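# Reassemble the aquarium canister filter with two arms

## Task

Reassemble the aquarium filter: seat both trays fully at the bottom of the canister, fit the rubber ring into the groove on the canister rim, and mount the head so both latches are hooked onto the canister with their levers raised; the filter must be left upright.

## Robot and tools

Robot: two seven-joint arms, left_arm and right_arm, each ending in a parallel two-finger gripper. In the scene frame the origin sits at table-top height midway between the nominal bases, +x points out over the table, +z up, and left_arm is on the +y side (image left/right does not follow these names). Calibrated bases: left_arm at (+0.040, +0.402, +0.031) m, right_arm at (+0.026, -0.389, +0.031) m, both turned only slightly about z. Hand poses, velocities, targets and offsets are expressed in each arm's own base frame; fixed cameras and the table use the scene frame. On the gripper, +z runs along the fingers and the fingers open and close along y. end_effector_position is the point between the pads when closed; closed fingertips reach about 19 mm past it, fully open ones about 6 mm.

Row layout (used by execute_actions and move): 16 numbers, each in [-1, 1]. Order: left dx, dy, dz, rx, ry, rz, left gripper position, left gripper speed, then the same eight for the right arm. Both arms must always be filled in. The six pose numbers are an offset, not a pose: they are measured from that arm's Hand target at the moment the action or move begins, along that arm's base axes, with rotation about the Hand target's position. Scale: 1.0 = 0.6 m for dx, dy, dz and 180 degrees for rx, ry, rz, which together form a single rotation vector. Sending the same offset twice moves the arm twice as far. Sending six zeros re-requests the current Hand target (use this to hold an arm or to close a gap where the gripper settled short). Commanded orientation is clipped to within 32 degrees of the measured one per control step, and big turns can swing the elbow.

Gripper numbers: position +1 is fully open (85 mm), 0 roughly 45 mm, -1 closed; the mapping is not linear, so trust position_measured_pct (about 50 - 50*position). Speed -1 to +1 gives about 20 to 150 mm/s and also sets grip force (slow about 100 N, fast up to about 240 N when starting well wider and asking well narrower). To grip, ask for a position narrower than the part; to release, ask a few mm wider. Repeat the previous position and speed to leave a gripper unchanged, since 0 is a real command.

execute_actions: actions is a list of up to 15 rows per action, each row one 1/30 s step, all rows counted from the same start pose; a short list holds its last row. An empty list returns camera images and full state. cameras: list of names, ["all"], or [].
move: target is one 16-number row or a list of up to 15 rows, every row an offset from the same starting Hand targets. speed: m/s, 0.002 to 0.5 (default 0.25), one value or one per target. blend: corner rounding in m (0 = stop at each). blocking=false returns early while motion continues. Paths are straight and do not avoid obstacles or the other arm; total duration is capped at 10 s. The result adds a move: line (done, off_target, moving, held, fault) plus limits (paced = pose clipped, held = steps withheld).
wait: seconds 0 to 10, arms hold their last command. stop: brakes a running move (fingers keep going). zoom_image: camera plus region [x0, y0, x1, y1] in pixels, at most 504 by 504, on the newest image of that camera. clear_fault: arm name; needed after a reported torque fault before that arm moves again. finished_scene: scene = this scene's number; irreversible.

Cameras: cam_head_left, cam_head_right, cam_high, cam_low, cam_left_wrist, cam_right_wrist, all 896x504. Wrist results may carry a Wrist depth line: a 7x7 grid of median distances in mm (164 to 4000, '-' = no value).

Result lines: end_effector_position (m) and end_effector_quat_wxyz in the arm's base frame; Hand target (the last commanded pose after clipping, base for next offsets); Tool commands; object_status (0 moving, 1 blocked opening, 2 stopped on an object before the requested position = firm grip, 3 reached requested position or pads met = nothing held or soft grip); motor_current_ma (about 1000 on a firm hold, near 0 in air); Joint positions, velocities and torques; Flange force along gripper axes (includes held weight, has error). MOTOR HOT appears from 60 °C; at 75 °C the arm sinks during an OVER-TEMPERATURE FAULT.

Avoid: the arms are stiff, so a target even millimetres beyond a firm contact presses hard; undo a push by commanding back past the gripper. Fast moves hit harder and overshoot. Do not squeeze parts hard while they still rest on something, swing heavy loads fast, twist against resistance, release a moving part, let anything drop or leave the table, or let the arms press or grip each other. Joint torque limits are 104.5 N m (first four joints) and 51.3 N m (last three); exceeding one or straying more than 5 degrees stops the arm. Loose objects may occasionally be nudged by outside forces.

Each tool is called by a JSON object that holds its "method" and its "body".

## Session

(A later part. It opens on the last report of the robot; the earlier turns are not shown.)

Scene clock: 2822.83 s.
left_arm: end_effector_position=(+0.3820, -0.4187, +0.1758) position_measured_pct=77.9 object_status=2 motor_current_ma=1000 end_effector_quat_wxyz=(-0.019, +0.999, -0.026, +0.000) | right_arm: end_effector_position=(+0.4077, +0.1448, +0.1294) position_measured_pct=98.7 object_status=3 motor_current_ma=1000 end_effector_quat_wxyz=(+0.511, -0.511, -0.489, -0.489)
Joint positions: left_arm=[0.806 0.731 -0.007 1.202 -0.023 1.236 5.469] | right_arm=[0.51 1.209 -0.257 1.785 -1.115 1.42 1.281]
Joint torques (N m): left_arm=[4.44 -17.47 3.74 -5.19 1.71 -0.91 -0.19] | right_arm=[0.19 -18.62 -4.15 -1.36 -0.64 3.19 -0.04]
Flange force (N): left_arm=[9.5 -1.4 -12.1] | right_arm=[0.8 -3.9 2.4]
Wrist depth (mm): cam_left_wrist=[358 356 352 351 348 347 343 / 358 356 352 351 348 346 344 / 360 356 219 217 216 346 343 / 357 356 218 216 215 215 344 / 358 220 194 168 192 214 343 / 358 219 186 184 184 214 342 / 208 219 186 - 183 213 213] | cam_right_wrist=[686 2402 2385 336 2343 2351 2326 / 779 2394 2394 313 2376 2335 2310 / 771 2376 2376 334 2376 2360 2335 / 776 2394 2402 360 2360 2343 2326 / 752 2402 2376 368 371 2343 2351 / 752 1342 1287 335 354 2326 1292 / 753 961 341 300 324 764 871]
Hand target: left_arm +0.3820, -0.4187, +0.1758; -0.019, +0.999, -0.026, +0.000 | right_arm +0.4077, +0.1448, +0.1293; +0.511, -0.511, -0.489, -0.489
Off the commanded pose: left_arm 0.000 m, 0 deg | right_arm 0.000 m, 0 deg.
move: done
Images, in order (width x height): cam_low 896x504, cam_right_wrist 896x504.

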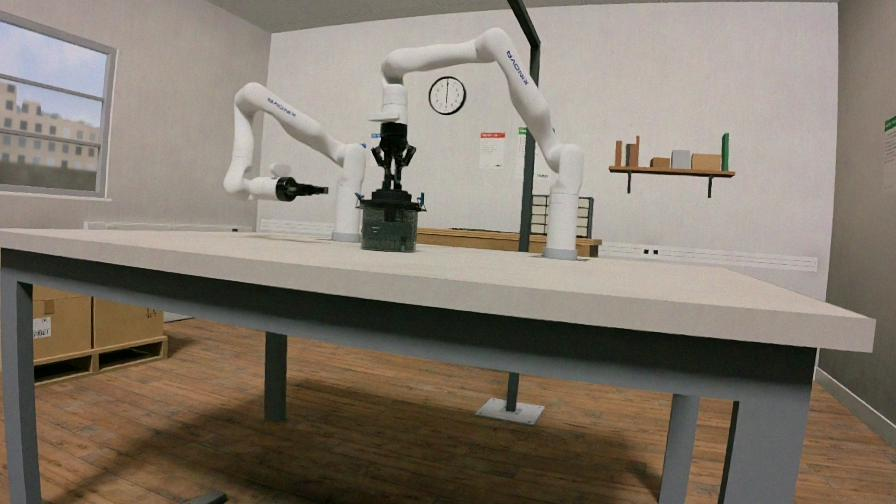

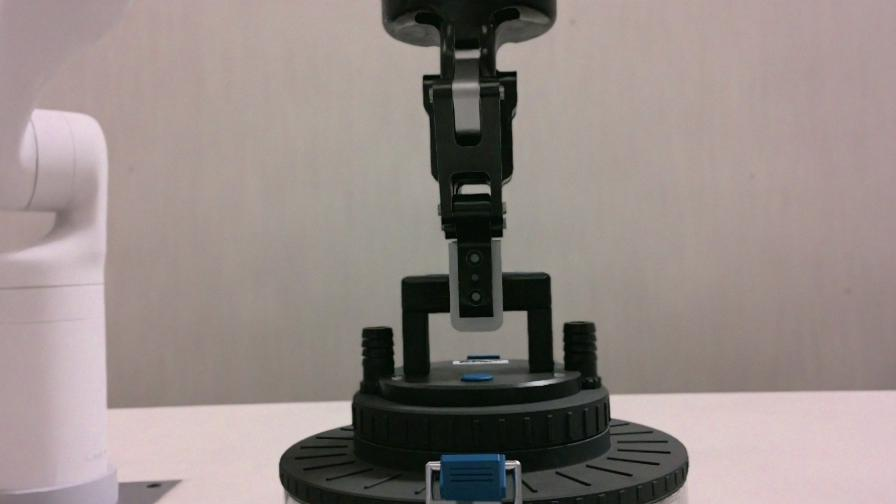

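{"method": "move", "body": {"target": [[0,0,0,0,0,0,-0.65,-1,0,0.12,0.008,0,0,0,-1,0],[0,0,0,0,0,0,-0.65,-1,0,0.195,0.008,0,0,0,-1,0]], "speed": [0.12,0.04], "blend": [0.005,0], "cameras": ["cam_low","cam_right_wrist","cam_head_right"]}}

{"method": "zoom_image", "body": {"camera": "cam_low", "region": [340, 175, 400, 225]}}

Scene clock: 2911.53 s.
left_arm: end_effector_position=(+0.3820, -0.4188, +0.1757) position_measured_pct=77.9 object_status=2 motor_current_ma=1000 end_effector_quat_wxyz=(-0.019, +0.999, -0.026, +0.000) | right_arm: end_effector_position=(+0.4077, +0.2618, +0.1340) position_measured_pct=98.7 object_status=3 motor_current_ma=1000 end_effector_quat_wxyz=(+0.511, -0.511, -0.489, -0.489)
Joint positions: left_arm=[0.806 0.731 -0.007 1.202 -0.023 1.236 5.469] | right_arm=[0.336 1.213 -0.383 1.886 -1.338 1.236 1.383]
Joint torques (N m): left_arm=[6.09 -22.5 5.16 -8.09 2.49 -1.2 -0.22] | right_arm=[-1.88 -18.41 -8.16 -1 -0.79 4.11 -0.12]
Flange force (N): left_arm=[10.8 -3.8 -3.5] | right_arm=[-1.5 -4.9 -4.9]
Wrist depth (mm): cam_left_wrist=[358 354 352 350 348 345 343 / 358 355 352 350 348 344 343 / 357 356 218 217 216 345 342 / 358 355 218 216 216 215 342 / 356 219 194 168 192 214 342 / 356 220 186 185 184 213 341 / 208 219 186 - 183 213 213] | cam_right_wrist=[2326 2286 2278 197 - 2248 2248 / 2302 2286 2286 208 - 2225 2210 / 2278 2278 2294 2271 - 2232 2218 / 2278 2278 2255 2255 - 2225 2225 / 2294 2286 2271 240 249 2232 2203 / 2302 2255 258 252 261 1190 1182 / 906 972 240 224 228 826 879]
Hand target: left_arm +0.3820, -0.4187, +0.1758; -0.019, +0.999, -0.026, +0.000 | right_arm +0.4077, +0.2618, +0.1341; +0.511, -0.511, -0.489, -0.489
Off the commanded pose: left_arm 0.000 m, 0 deg | right_arm 0.000 m, 0 deg.
move: done
Images, in order (width x height): cam_head_right 896x504, cam_low 896x504, cam_right_wrist 896x504.

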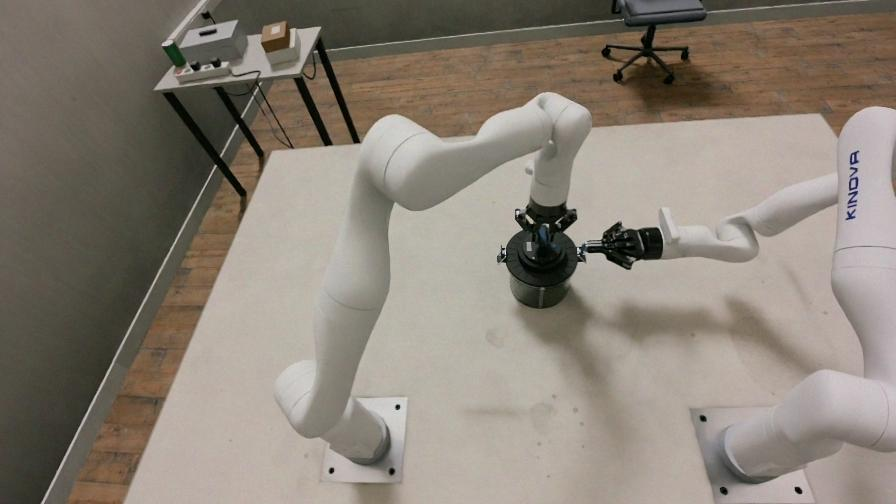

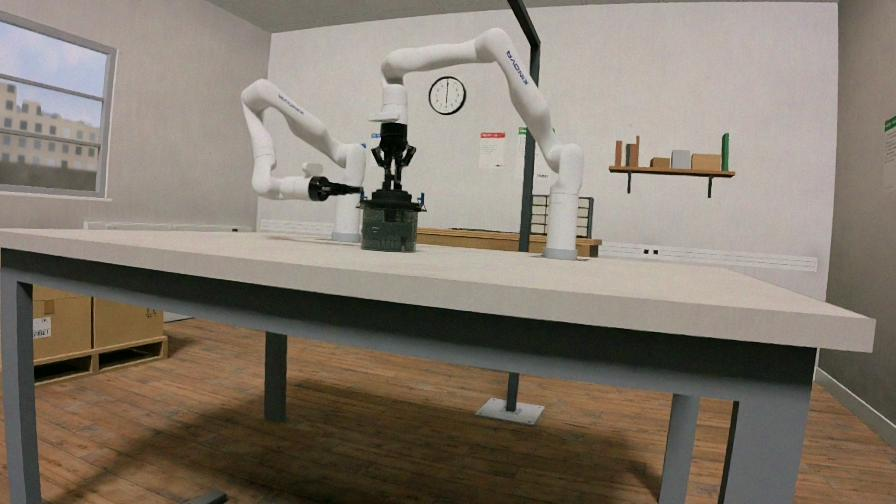

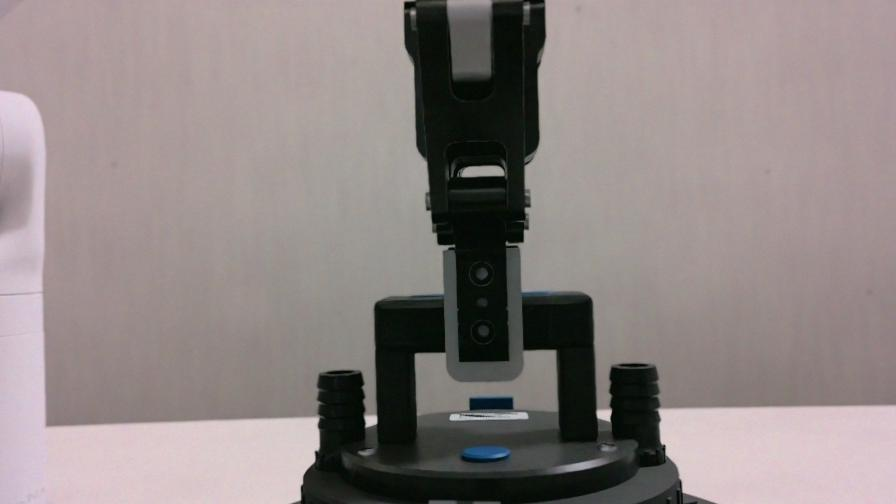

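Scaled by 8.400 from the camera's 896x504 image, which has a finer 1280x720 frame.

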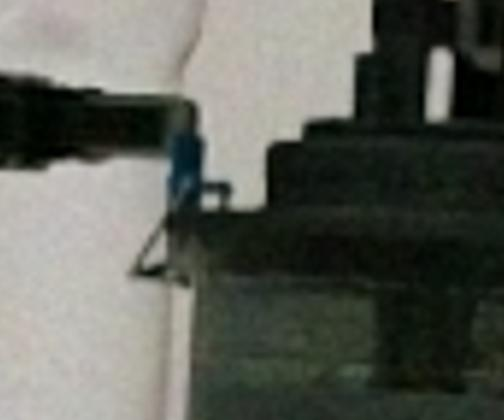

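{"method": "move", "body": {"target": [0,0,0,0,0,0,-0.65,-1,0,0.003,0,0,0,0,-1,0], "speed": 0.03, "cameras": ["cam_low","cam_right_wrist"]}}

{"method": "zoom_image", "body": {"camera": "cam_low", "region": [340, 175, 400, 225]}}

Scene clock: 2919.33 s.
left_arm: end_effector_position=(+0.3821, -0.4186, +0.1758) position_measured_pct=77.9 object_status=2 motor_current_ma=1000 end_effector_quat_wxyz=(-0.019, +0.999, -0.026, +0.000) | right_arm: end_effector_position=(+0.4078, +0.2635, +0.1341) position_measured_pct=98.7 object_status=3 motor_current_ma=1000 end_effector_quat_wxyz=(+0.511, -0.511, -0.489, -0.489)
Joint positions: left_arm=[0.806 0.731 -0.007 1.202 -0.023 1.236 5.469] | right_arm=[0.334 1.213 -0.384 1.887 -1.342 1.234 1.385]
Joint torques (N m): left_arm=[9.15 -23.6 7.81 -10.67 4.04 -2.96 -0.23] | right_arm=[-8.24 -17.21 -11.46 -0.84 -1.16 3.14 -0.04]
Flange force (N): left_arm=[10.6 -11.5 -2.4] | right_arm=[1.1 -6.9 -21.3]
Wrist depth (mm): cam_left_wrist=[357 355 352 350 348 345 343 / 358 355 352 350 347 345 343 / 357 356 219 217 216 345 343 / 358 354 218 216 215 215 342 / 357 220 194 168 192 214 342 / 356 220 186 185 184 213 342 / 209 219 186 - 184 213 213] | cam_right_wrist=[2294 2286 2286 198 - 2240 2225 / 2294 2294 2286 206 - 2232 2210 / 2302 2271 2271 2278 - 2248 2240 / 2302 2271 2294 2248 - 2218 2203 / 2310 2263 2263 250 248 2225 2225 / 2263 2263 258 251 251 2218 1190 / 910 969 241 225 229 830 885]
Hand target: left_arm +0.3820, -0.4187, +0.1758; -0.019, +0.999, -0.026, +0.000 | right_arm +0.4077, +0.2636, +0.1341; +0.511, -0.511, -0.489, -0.489
Off the commanded pose: left_arm 0.000 m, 0 deg | right_arm 0.000 m, 0 deg.
move: done
Images, in order (width x height): cam_low 896x504, cam_right_wrist 896x504.

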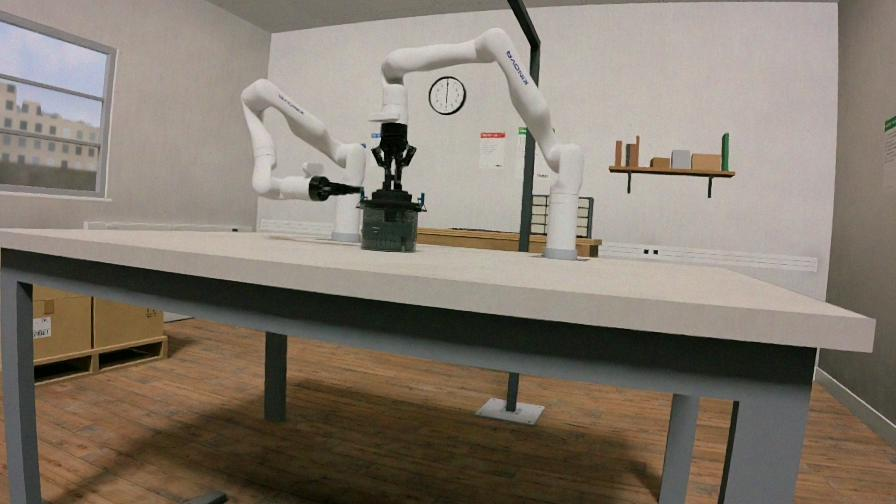

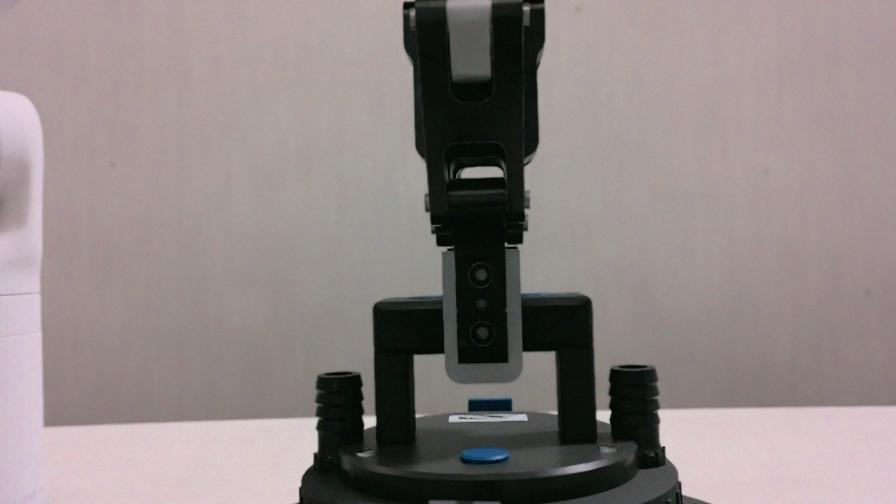

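Scaled by 8.400 from the camera's 896x504 image, which has a finer 1280x720 frame.

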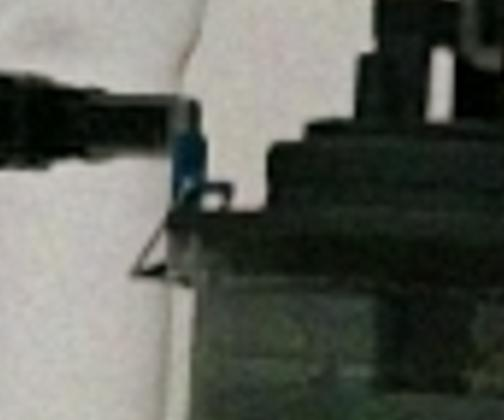

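{"method": "move", "body": {"target": [0,0,0,0,0,0,-0.65,-1,0,0.004,0,0,0,0,-1,0], "speed": 0.03, "cameras": ["cam_low","cam_right_wrist"]}}

{"method": "zoom_image", "body": {"camera": "cam_low", "region": [340, 175, 400, 225]}}

Scene clock: 2953.87 s.
left_arm: end_effector_position=(+0.3820, -0.4187, +0.1758) position_measured_pct=77.9 object_status=2 motor_current_ma=1000 end_effector_quat_wxyz=(-0.019, +0.999, -0.026, +0.000) | right_arm: end_effector_position=(+0.4078, +0.2659, +0.1341) position_measured_pct=98.7 object_status=3 motor_current_ma=1000 end_effector_quat_wxyz=(+0.511, -0.511, -0.489, -0.489)
Joint positions: left_arm=[0.806 0.731 -0.007 1.202 -0.023 1.236 5.469] | right_arm=[0.33 1.213 -0.387 1.888 -1.346 1.23 1.387]
Joint torques (N m): left_arm=[15.55 -21.98 13.36 -14.43 7.53 -6.94 -0.11] | right_arm=[-16.39 -15.06 -15.49 0.08 -1.06 1.64 -0.08]
Flange force (N): left_arm=[9.7 -28.8 -7.2] | right_arm=[5.2 -7.7 -41.7]
Wrist depth (mm): cam_left_wrist=[358 355 353 350 348 344 342 / 357 355 352 350 348 343 341 / 358 354 219 217 216 344 341 / 357 355 218 216 215 215 341 / 358 220 194 168 192 214 342 / 358 220 186 184 184 213 340 / 209 220 186 - 183 213 212] | cam_right_wrist=[2302 2310 2271 197 - 2210 2210 / 2263 2286 2271 204 - 2232 2195 / 2302 2271 2271 2240 - 2232 2218 / 2286 2278 2263 2248 - 2240 2218 / 2302 2271 2240 249 247 2232 2248 / 2263 2286 257 251 250 2210 1190 / 905 969 241 224 228 826 883]
Hand target: left_arm +0.3820, -0.4187, +0.1758; -0.019, +0.999, -0.026, +0.000 | right_arm +0.4077, +0.2660, +0.1341; +0.511, -0.511, -0.489, -0.489
Off the commanded pose: left_arm 0.000 m, 0 deg | right_arm 0.000 m, 0 deg.
move: done
Images, in order (width x height): cam_low 896x504, cam_right_wrist 896x504.

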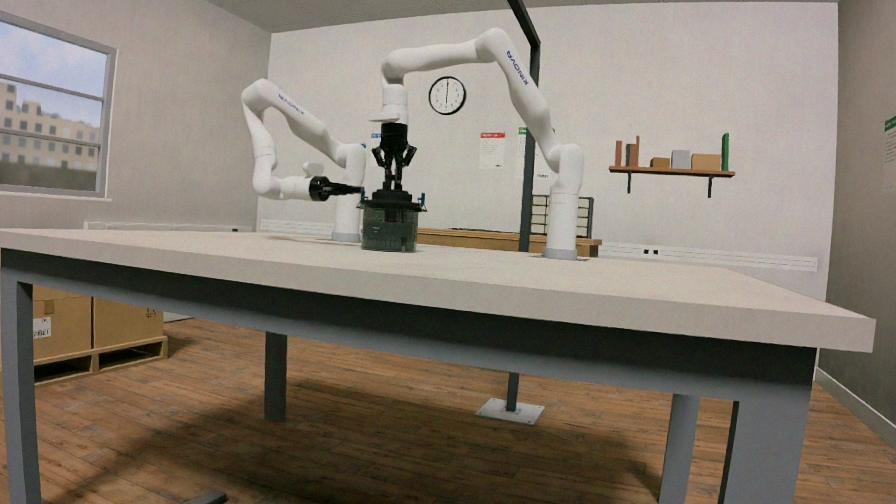

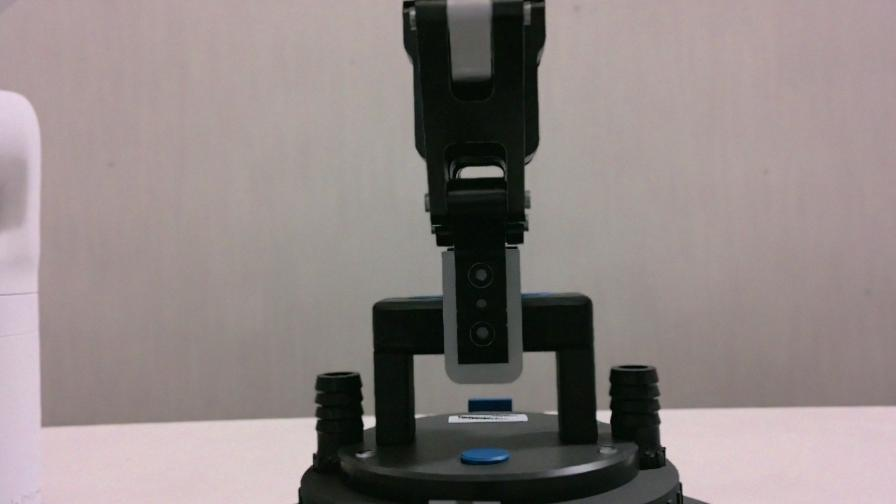

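Scaled by 8.400 from the camera's 896x504 image, which has a finer 1280x720 frame.

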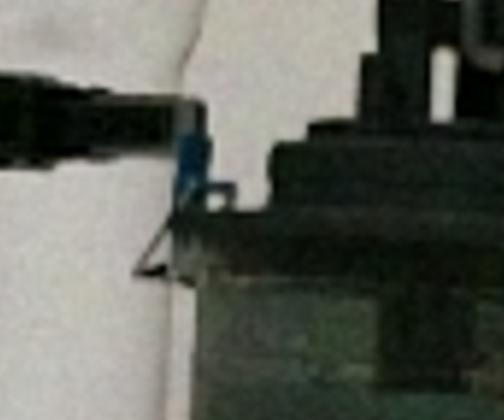

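{"method": "move", "body": {"target": [0,0,0,0,0,0,-0.65,-1,0,-0.008,0,0,0,0,-1,0], "speed": 0.02, "cameras": ["cam_low","cam_right_wrist"]}}

{"method": "zoom_image", "body": {"camera": "cam_low", "region": [340, 175, 400, 225]}}

Scene clock: 2959.30 s.
left_arm: end_effector_position=(+0.3819, -0.4189, +0.1759) position_measured_pct=77.9 object_status=2 motor_current_ma=1000 end_effector_quat_wxyz=(-0.019, +0.999, -0.026, +0.000) | right_arm: end_effector_position=(+0.4077, +0.2613, +0.1342) position_measured_pct=98.7 object_status=3 motor_current_ma=1000 end_effector_quat_wxyz=(+0.511, -0.511, -0.489, -0.489)
Joint positions: left_arm=[0.806 0.731 -0.007 1.202 -0.023 1.236 5.469] | right_arm=[0.337 1.212 -0.382 1.886 -1.337 1.237 1.382]
Joint torques (N m): left_arm=[4.67 -22.33 4.05 -7.57 1.89 -0.94 -0.2] | right_arm=[-0.6 -18.31 -6.78 -1.02 -0.33 3.57 -0.08]
Flange force (N): left_arm=[10.1 -1.0 -3.9] | right_arm=[-0.6 -4.1 -1.2]
Wrist depth (mm): cam_left_wrist=[357 355 353 349 348 346 342 / 358 355 353 351 347 345 343 / 358 354 218 217 216 345 342 / 358 354 218 216 215 215 343 / 356 219 194 168 192 214 343 / 358 219 186 185 184 214 341 / 208 219 186 - 183 213 213] | cam_right_wrist=[2294 2278 2278 198 - 2225 2232 / 2286 2286 2271 206 - 2218 2218 / 2278 2271 2286 2263 - 2225 2210 / 2278 2263 2248 2255 - 2248 2225 / 2310 2271 2263 251 249 2218 2218 / 2294 2286 259 253 264 2203 1190 / 912 972 241 225 230 832 888]
Hand target: left_arm +0.3820, -0.4187, +0.1758; -0.019, +0.999, -0.026, +0.000 | right_arm +0.4077, +0.2612, +0.1341; +0.511, -0.511, -0.489, -0.489
Off the commanded pose: left_arm 0.000 m, 0 deg | right_arm 0.000 m, 0 deg.
move: done
Images, in order (width x height): cam_low 896x504, cam_right_wrist 896x504.

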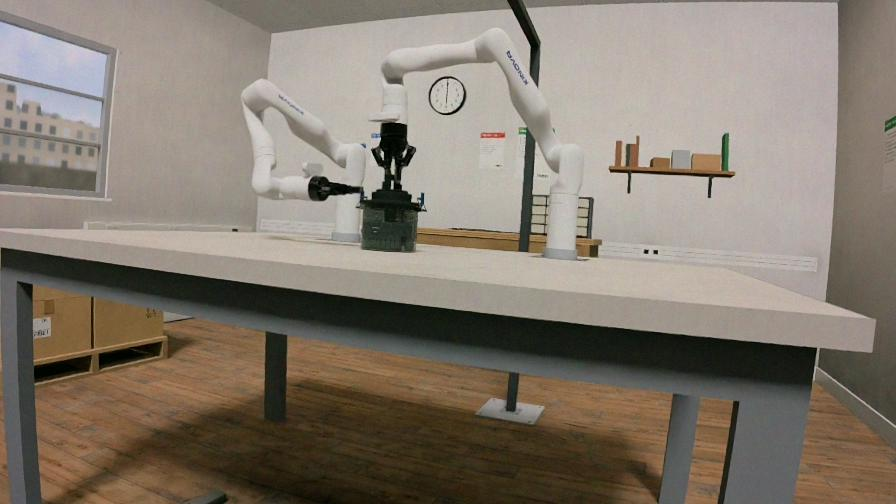

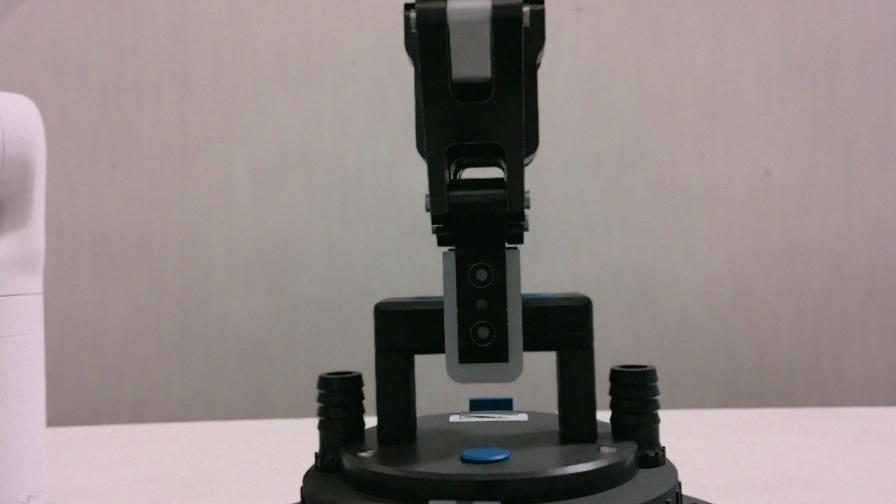

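Scaled by 8.400 from the camera's 896x504 image, which has a finer 1280x720 frame.

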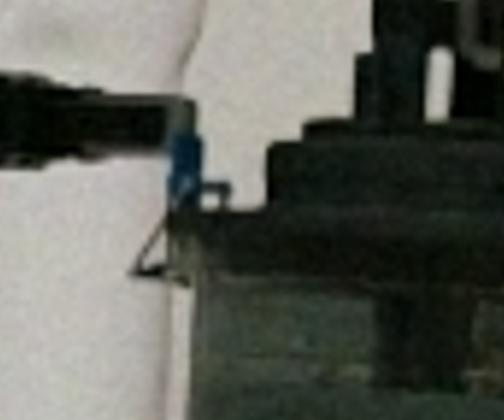

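{"method": "move", "body": {"target": [0,0,0,0,0,0,-0.65,-1,0,-0.012,0,0,0,0,-1,0], "speed": 0.02, "cameras": ["cam_low","cam_right_wrist"]}}

{"method": "zoom_image", "body": {"camera": "cam_low", "region": [340, 175, 400, 225]}}

Scene clock: 2964.17 s.
left_arm: end_effector_position=(+0.3820, -0.4186, +0.1758) position_measured_pct=77.9 object_status=2 motor_current_ma=1000 end_effector_quat_wxyz=(-0.019, +0.999, -0.026, +0.000) | right_arm: end_effector_position=(+0.4077, +0.2540, +0.1341) position_measured_pct=98.7 object_status=3 motor_current_ma=1000 end_effector_quat_wxyz=(+0.511, -0.511, -0.489, -0.489)
Joint positions: left_arm=[0.806 0.731 -0.007 1.202 -0.023 1.236 5.469] | right_arm=[0.349 1.211 -0.374 1.883 -1.322 1.247 1.376]
Joint torques (N m): left_arm=[7.2 -23.09 6.08 -10.14 3.02 -2.75 -0.19] | right_arm=[-5.46 -19.71 -12.31 -0.64 -1.46 5.62 -0.1]
Flange force (N): left_arm=[8.9 -8.5 -3.3] | right_arm=[-6.8 -6.1 -14.2]
Wrist depth (mm): cam_left_wrist=[359 354 352 350 348 346 343 / 357 355 353 350 347 345 343 / 357 355 218 217 216 344 342 / 359 355 218 216 215 214 343 / 357 220 194 168 192 214 341 / 356 220 186 184 184 214 342 / 208 219 186 - 183 213 213] | cam_right_wrist=[2278 2318 2286 206 - 2232 2225 / 2294 2286 2286 214 - 2240 2225 / 2286 2294 2294 231 - 2255 2218 / 2318 2286 2278 2255 - 2271 2232 / 2278 2278 2271 252 258 2240 2240 / 1212 2286 266 282 260 2225 1182 / 835 967 248 229 234 768 882]
Hand target: left_arm +0.3820, -0.4187, +0.1758; -0.019, +0.999, -0.026, +0.000 | right_arm +0.4077, +0.2540, +0.1341; +0.511, -0.511, -0.489, -0.489
Off the commanded pose: left_arm 0.000 m, 0 deg | right_arm 0.000 m, 0 deg.
move: done
Images, in order (width x height): cam_low 896x504, cam_right_wrist 896x504.

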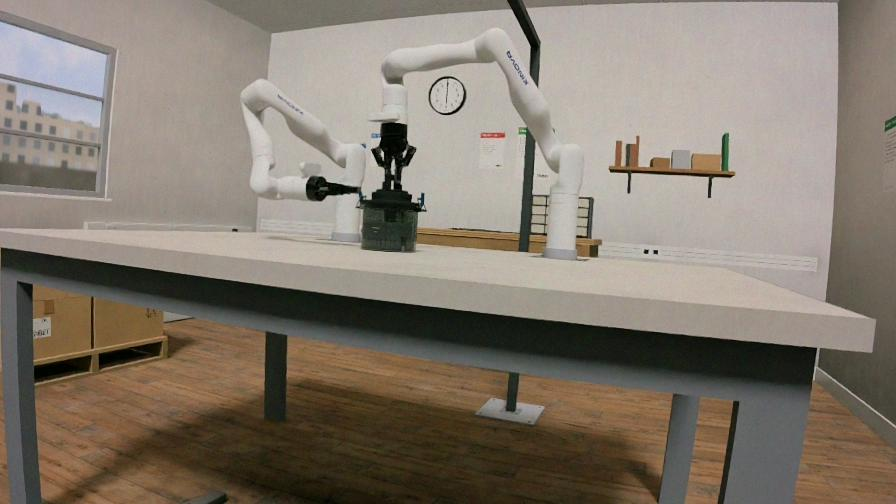

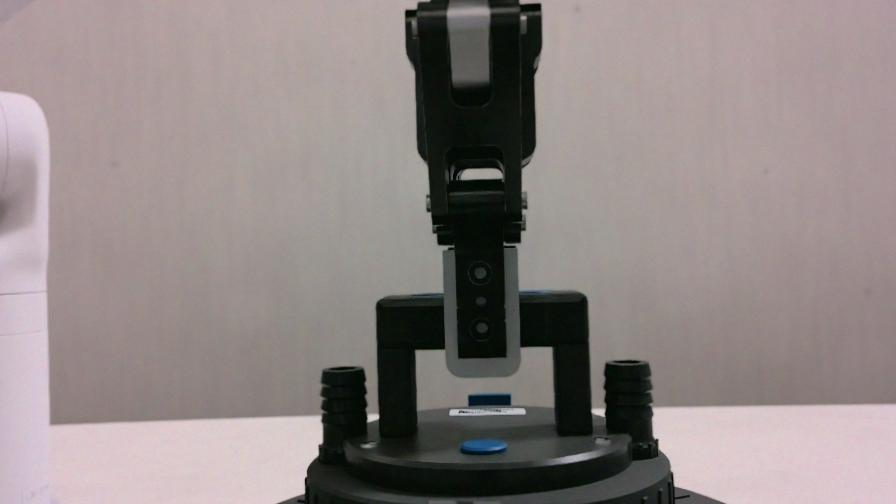

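Scaled by 8.400 from the camera's 896x504 image, which has a finer 1280x720 frame.

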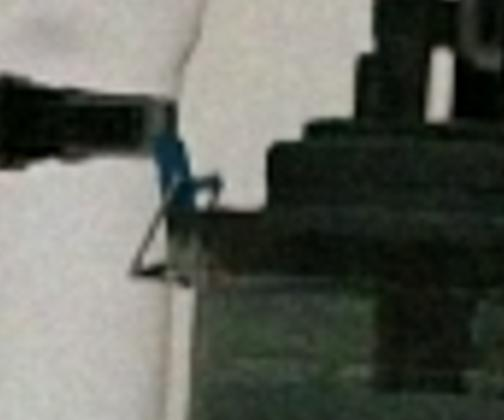

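{"method": "move", "body": {"target": [[0,0,0,0,0,0,-0.65,-1,0,0.0145,0,0,0,0,-1,0],[0,0,0.0017,0,0,0,-0.65,-1,0,0.0145,0,0,0,0,-1,0]], "speed": [0.03,0.01], "cameras": ["cam_low","cam_right_wrist"]}}

{"method": "zoom_image", "body": {"camera": "cam_low", "region": [340, 175, 400, 225]}}

Scene clock: 3002.47 s.
left_arm: end_effector_position=(+0.3820, -0.4187, +0.1767) position_measured_pct=77.9 object_status=2 motor_current_ma=1000 end_effector_quat_wxyz=(-0.019, +0.999, -0.026, +0.000) | right_arm: end_effector_position=(+0.4077, +0.2627, +0.1341) position_measured_pct=98.7 object_status=3 motor_current_ma=1000 end_effector_quat_wxyz=(+0.511, -0.511, -0.489, -0.489)
Joint positions: left_arm=[0.806 0.73 -0.007 1.2 -0.023 1.238 5.469] | right_arm=[0.335 1.213 -0.384 1.887 -1.34 1.235 1.384]
Joint torques (N m): left_arm=[5.71 -29.75 4.96 -11.48 2.33 -0.96 -0.21] | right_arm=[-3.6 -16.85 -7.19 -1.07 -0.7 2.24 -0.06]
Flange force (N): left_arm=[11.1 -2.2 9.2] | right_arm=[3.5 -5.2 -9.5]
Wrist depth (mm): cam_left_wrist=[358 355 352 349 348 346 343 / 357 355 353 350 348 345 342 / 358 356 219 217 216 345 343 / 358 354 218 216 215 215 342 / 357 220 194 168 192 214 342 / 358 219 186 185 184 213 342 / 208 219 186 - 183 214 213] | cam_right_wrist=[2302 2278 2271 198 - 2232 2210 / 2294 2271 2286 205 - 2210 2210 / 2286 2255 2271 222 - 2248 2225 / 2294 2286 2263 2271 - 2203 2225 / 2294 2302 2271 250 248 2232 2188 / 2286 2286 258 252 251 2248 2210 / 912 975 242 225 230 833 888]
Hand target: left_arm +0.3820, -0.4187, +0.1768; -0.019, +0.999, -0.026, +0.000 | right_arm +0.4077, +0.2627, +0.1341; +0.511, -0.511, -0.489, -0.489
Off the commanded pose: left_arm 0.000 m, 0 deg | right_arm 0.000 m, 0 deg.
move: done
Images, in order (width x height): cam_low 896x504, cam_right_wrist 896x504.

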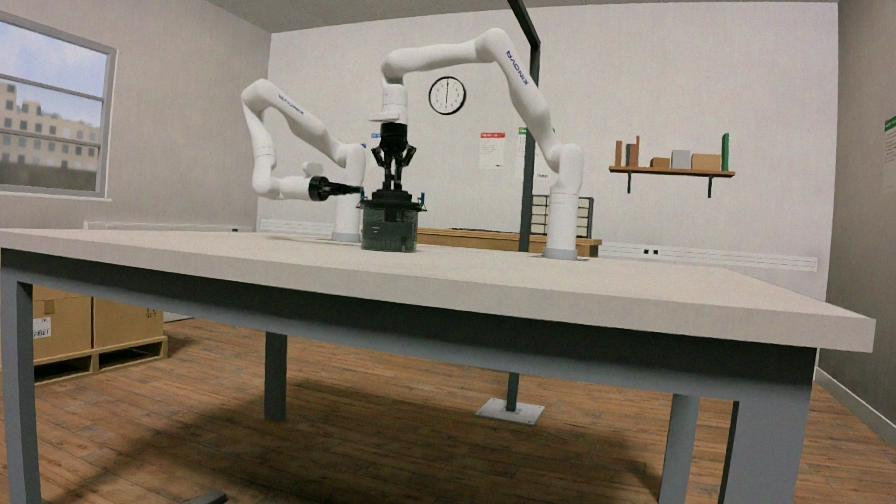

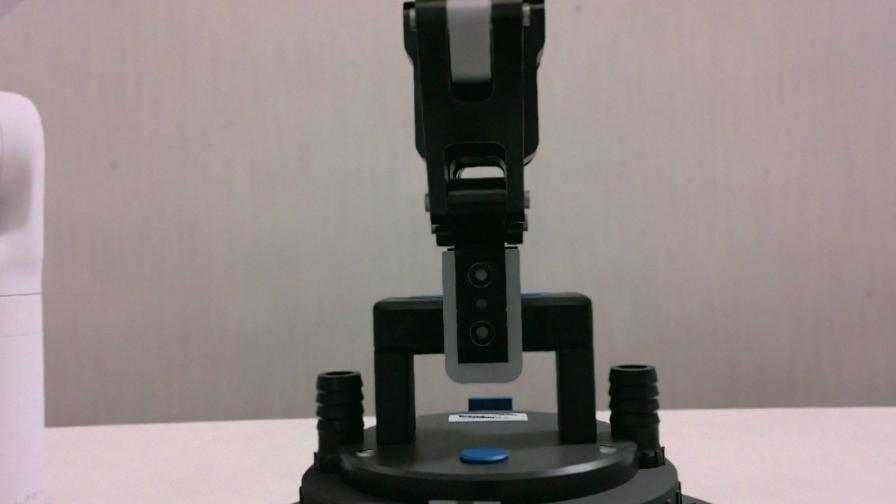

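Scaled by 8.400 from the camera's 896x504 image, which has a finer 1280x720 frame.

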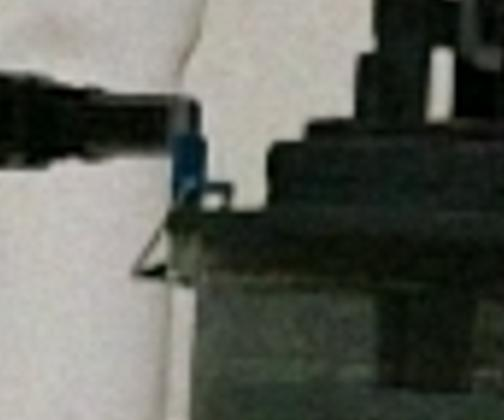

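{"method": "move", "body": {"target": [0,0,0,-0.0056,0,0,-0.65,-1,0,0,0,0,0,0,-1,0], "speed": 0.02, "cameras": ["cam_low"]}}

{"method": "zoom_image", "body": {"camera": "cam_low", "region": [340, 160, 440, 260]}}

Scene clock: 3009.87 s.
left_arm: end_effector_position=(+0.3820, -0.4187, +0.1768) position_measured_pct=77.9 object_status=2 motor_current_ma=1000 end_effector_quat_wxyz=(-0.010, +1.000, -0.026, +0.000) | right_arm: end_effector_position=(+0.4077, +0.2627, +0.1341) position_measured_pct=98.7 object_status=3 motor_current_ma=1000 end_effector_quat_wxyz=(+0.511, -0.511, -0.489, -0.489)
Joint positions: left_arm=[0.797 0.72 -0.002 1.219 -0.014 1.217 5.461] | right_arm=[0.335 1.213 -0.384 1.887 -1.34 1.235 1.384]
Joint torques (N m): left_arm=[6.52 -30.89 6.2 -13.67 3.42 -2.82 -0.26] | right_arm=[-3.42 -16.54 -6.49 -1.1 -0.62 1.76 -0.11]
Flange force (N): left_arm=[9.9 -5.5 9.4] | right_arm=[4.6 -5.2 -8.9]
Wrist depth (mm): cam_left_wrist=[355 353 352 350 349 348 344 / 356 354 351 350 349 348 344 / 355 354 218 217 217 347 345 / 354 219 218 217 216 216 345 / 355 218 194 173 193 216 345 / 356 218 186 185 185 215 345 / 209 218 185 - 184 215 209] | cam_right_wrist=[2286 2302 2286 198 - 2240 2210 / 2294 2286 2294 207 - 2218 2218 / 2294 2286 2263 222 - 2248 2218 / 2286 2271 2271 2240 - 2240 2232 / 2278 2278 2286 239 249 2225 2203 / 2286 2248 258 252 251 2218 2210 / 910 971 241 225 224 831 888]
Hand target: left_arm +0.3820, -0.4187, +0.1768; -0.010, +1.000, -0.026, +0.000 | right_arm +0.4077, +0.2627, +0.1341; +0.511, -0.511, -0.489, -0.489
Off the commanded pose: left_arm 0.000 m, 0 deg | right_arm 0.000 m, 0 deg.
move: done
Images, in order (width x height): cam_low 896x504.

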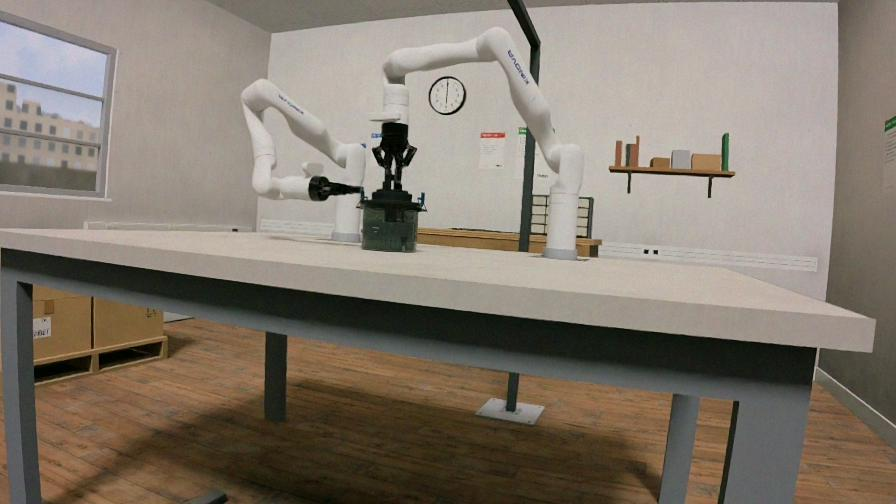

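Scaled by 5.040 from the camera's 896x504 image, which has a finer 1280x720 frame.

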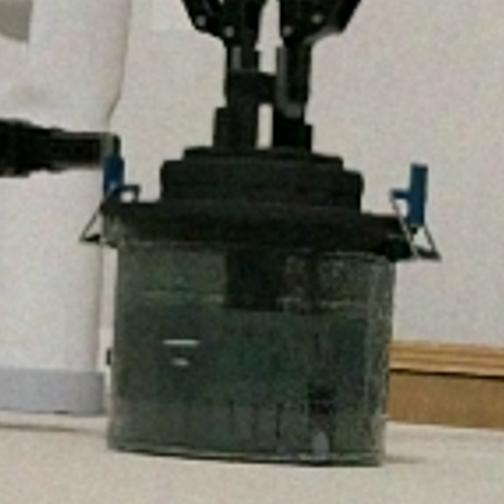

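{"method": "move", "body": {"target": [[0,0,0,0,0,0,-0.65,-1,0,-0.0245,0,0,0,0,-1,0],[0,0,-0.0035,0.0085,0,0,-0.65,-1,0,-0.0245,0,0,0,0,-1,0]], "speed": [0.03,0.01], "cameras": ["cam_low","cam_right_wrist"]}}

{"method": "zoom_image", "body": {"camera": "cam_low", "region": [340, 160, 440, 260]}}

{"method": "zoom_image", "body": {"camera": "cam_low", "region": [340, 175, 400, 225]}}

Scene clock: 3085.40 s.
left_arm: end_effector_position=(+0.3820, -0.4187, +0.1748) position_measured_pct=77.9 object_status=2 motor_current_ma=1000 end_effector_quat_wxyz=(-0.023, +0.999, -0.026, +0.000) | right_arm: end_effector_position=(+0.4077, +0.2480, +0.1341) position_measured_pct=98.7 object_status=3 motor_current_ma=1000 end_effector_quat_wxyz=(+0.511, -0.511, -0.489, -0.489)
Joint positions: left_arm=[0.81 0.737 -0.01 1.194 -0.028 1.244 5.474] | right_arm=[0.358 1.209 -0.367 1.88 -1.31 1.256 1.37]
Joint torques (N m): left_arm=[4.57 -6.94 3.74 -5.71 1.62 -5.51 -0.13] | right_arm=[-5.38 -19.78 -12.47 -0.32 -1.33 5.86 -0.03]
Flange force (N): left_arm=[-2.5 -14.8 -31.9] | right_arm=[-7.3 -5.3 -13.7]
Wrist depth (mm): cam_left_wrist=[360 355 354 350 348 346 342 / 358 356 352 350 348 344 343 / 358 356 219 217 216 344 342 / 359 356 219 216 215 214 341 / 359 220 194 169 192 214 341 / 358 220 187 185 184 213 340 / 209 220 186 - 183 212 213] | cam_right_wrist=[2326 2294 2278 210 210 2263 2248 / 2318 2318 2286 219 - 2248 2225 / 686 2294 2263 2255 - 2240 2240 / 708 2294 2271 257 - 2240 2225 / 2302 2302 2271 258 263 2240 2232 / 1206 2302 272 284 264 2232 1182 / 840 968 257 234 237 775 881]
Hand target: left_arm +0.3820, -0.4187, +0.1747; -0.023, +0.999, -0.026, +0.000 | right_arm +0.4077, +0.2480, +0.1341; +0.511, -0.511, -0.489, -0.489
Off the commanded pose: left_arm 0.000 m, 0 deg | right_arm 0.000 m, 0 deg.
move: done
Images, in order (width x height): cam_low 896x504, cam_right_wrist 896x504.

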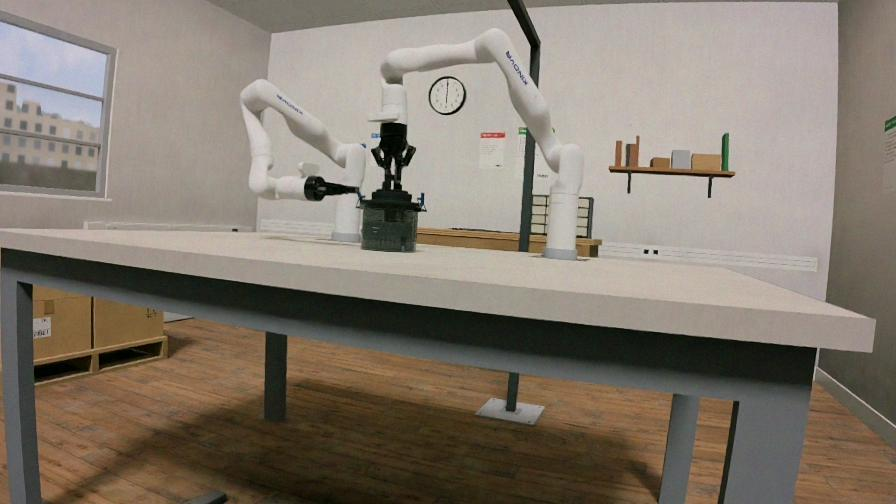

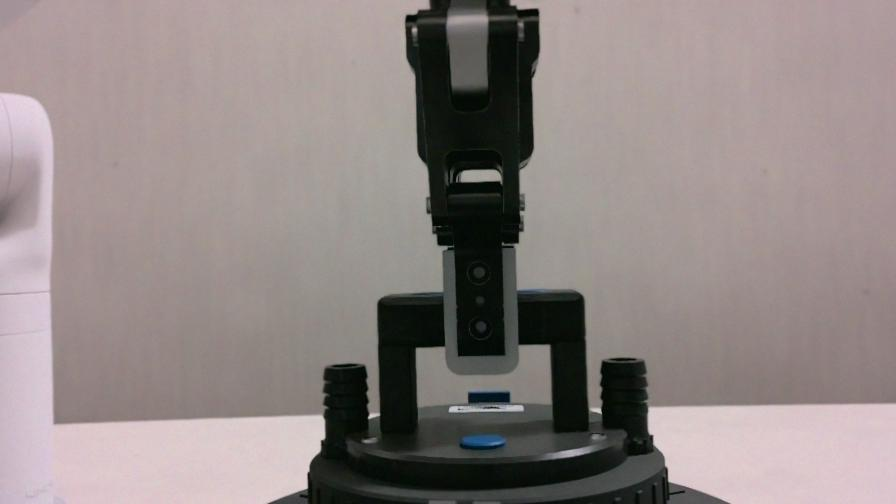

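Scaled by 5.040 from the camera's 896x504 image, which has a finer 1280x720 frame.

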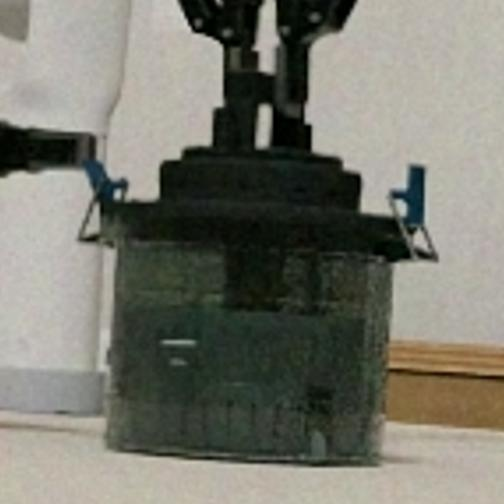

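Scaled by 8.400 from the camera's 896x504 image, which has a finer 1280x720 frame.

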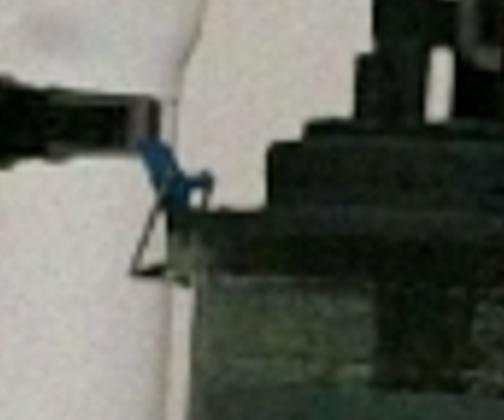

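{"method": "move", "body": {"target": [0,0,-0.002,0.008,0,0,-0.65,-1,0,0,0,0,0,0,-1,0], "speed": 0.01, "cameras": ["cam_low"]}}

{"method": "zoom_image", "body": {"camera": "cam_low", "region": [340, 175, 400, 225]}}

Scene clock: 3102.00 s.
left_arm: end_effector_position=(+0.3820, -0.4187, +0.1736) position_measured_pct=77.9 object_status=2 motor_current_ma=1000 end_effector_quat_wxyz=(-0.036, +0.999, -0.026, -0.001) | right_arm: end_effector_position=(+0.4077, +0.2480, +0.1341) position_measured_pct=98.7 object_status=3 motor_current_ma=1000 end_effector_quat_wxyz=(+0.511, -0.511, -0.489, -0.489)
Joint positions: left_arm=[0.823 0.752 -0.017 1.168 -0.041 1.273 5.485] | right_arm=[0.358 1.209 -0.367 1.88 -1.31 1.256 1.37]
Joint torques (N m): left_arm=[4.64 6.23 3.52 -0.98 1.59 -7.75 0.01] | right_arm=[-5.06 -19.67 -11.96 -0.46 -1.34 5.58 -0.02]
Flange force (N): left_arm=[-5.6 -20.5 -56.3] | right_arm=[-6.6 -5.4 -13.0]
Wrist depth (mm): cam_left_wrist=[363 359 355 351 348 342 338 / 364 358 355 350 348 342 338 / 363 358 220 217 215 341 338 / 363 358 219 216 214 213 338 / 362 221 195 167 191 212 337 / 363 221 187 184 183 211 336 / 361 222 187 - 182 210 210] | cam_right_wrist=[2318 2318 2294 208 - 2248 2210 / 2302 2294 2294 218 - 2248 2225 / 689 2318 2278 2248 - 2240 2248 / 707 2302 2278 257 - 2248 2225 / 2310 2302 2286 259 262 2232 2240 / 1208 2310 272 283 264 2218 1184 / 841 967 254 235 237 773 877]
Hand target: left_arm +0.3820, -0.4187, +0.1735; -0.036, +0.999, -0.026, -0.001 | right_arm +0.4077, +0.2480, +0.1341; +0.511, -0.511, -0.489, -0.489
Off the commanded pose: left_arm 0.000 m, 0 deg | right_arm 0.000 m, 0 deg.
move: done
Images, in order (width x height): cam_low 896x504.

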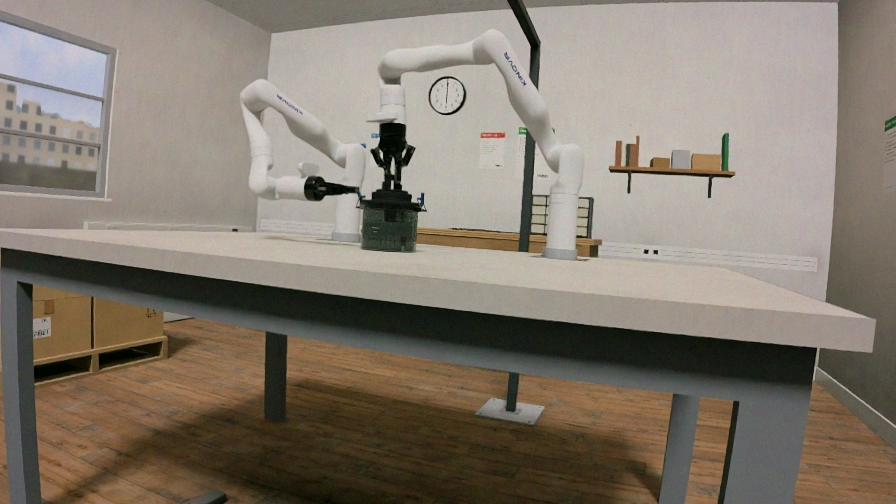

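Scaled by 8.400 from the camera's 896x504 image, which has a finer 1280x720 frame.

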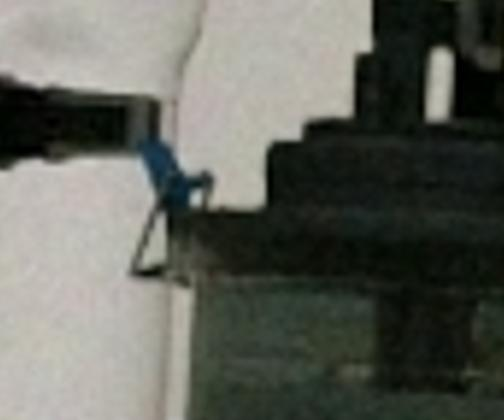

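{"method": "move", "body": {"target": [0,0,0,0,0,0,-0.65,-1,0,-0.01,0,0,0,0,-1,0], "speed": 0.02, "cameras": ["cam_low"]}}

{"method": "zoom_image", "body": {"camera": "cam_low", "region": [340, 175, 400, 225]}}

Scene clock: 3133.93 s.
left_arm: end_effector_position=(+0.3821, -0.4187, +0.1736) position_measured_pct=77.9 object_status=2 motor_current_ma=1000 end_effector_quat_wxyz=(-0.036, +0.999, -0.026, +0.000) | right_arm: end_effector_position=(+0.4077, +0.2420, +0.1341) position_measured_pct=98.7 object_status=3 motor_current_ma=1000 end_effector_quat_wxyz=(+0.511, -0.511, -0.489, -0.489)
Joint positions: left_arm=[0.823 0.752 -0.017 1.168 -0.041 1.273 5.485] | right_arm=[0.368 1.208 -0.361 1.877 -1.298 1.265 1.365]
Joint torques (N m): left_arm=[2.8 8.77 2.13 1.99 0.93 -6.18 -0.01] | right_arm=[0.54 -18.09 -5.17 -0.86 -0.05 3 0.03]
Flange force (N): left_arm=[-4.7 -15.4 -59.8] | right_arm=[0.7 -2.5 2.0]
Wrist depth (mm): cam_left_wrist=[364 359 356 350 347 342 338 / 363 358 356 351 347 343 338 / 363 358 220 217 215 342 338 / 364 359 219 216 214 213 337 / 363 221 195 167 191 213 337 / 364 221 187 184 183 211 336 / 361 221 187 - 183 210 210] | cam_right_wrist=[2302 2318 2294 221 254 2255 2240 / 2318 2294 2302 221 - 2248 2240 / 691 2294 2302 2271 - 2263 2232 / 721 2294 2302 262 - 2248 2248 / 2318 2302 2286 264 268 2286 2255 / 1212 2263 284 286 269 2232 1197 / 842 972 260 240 242 834 886]
Hand target: left_arm +0.3820, -0.4187, +0.1735; -0.036, +0.999, -0.026, -0.001 | right_arm +0.4077, +0.2420, +0.1341; +0.511, -0.511, -0.489, -0.489
Off the commanded pose: left_arm 0.000 m, 0 deg | right_arm 0.000 m, 0 deg.
move: done
Images, in order (width x height): cam_low 896x504.

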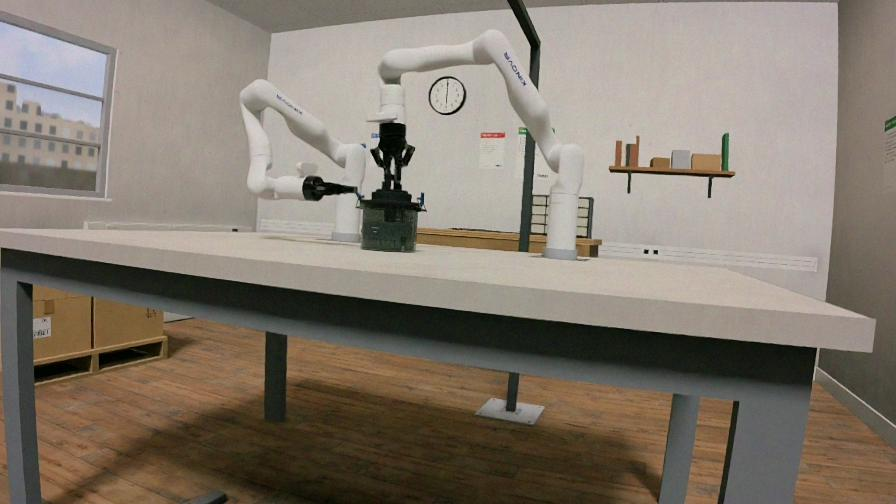

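Scaled by 8.400 from the camera's 896x504 image, which has a finer 1280x720 frame.

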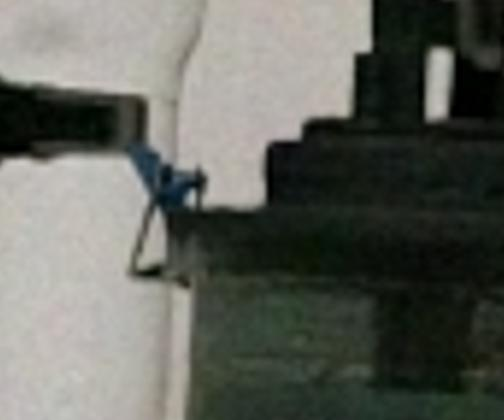

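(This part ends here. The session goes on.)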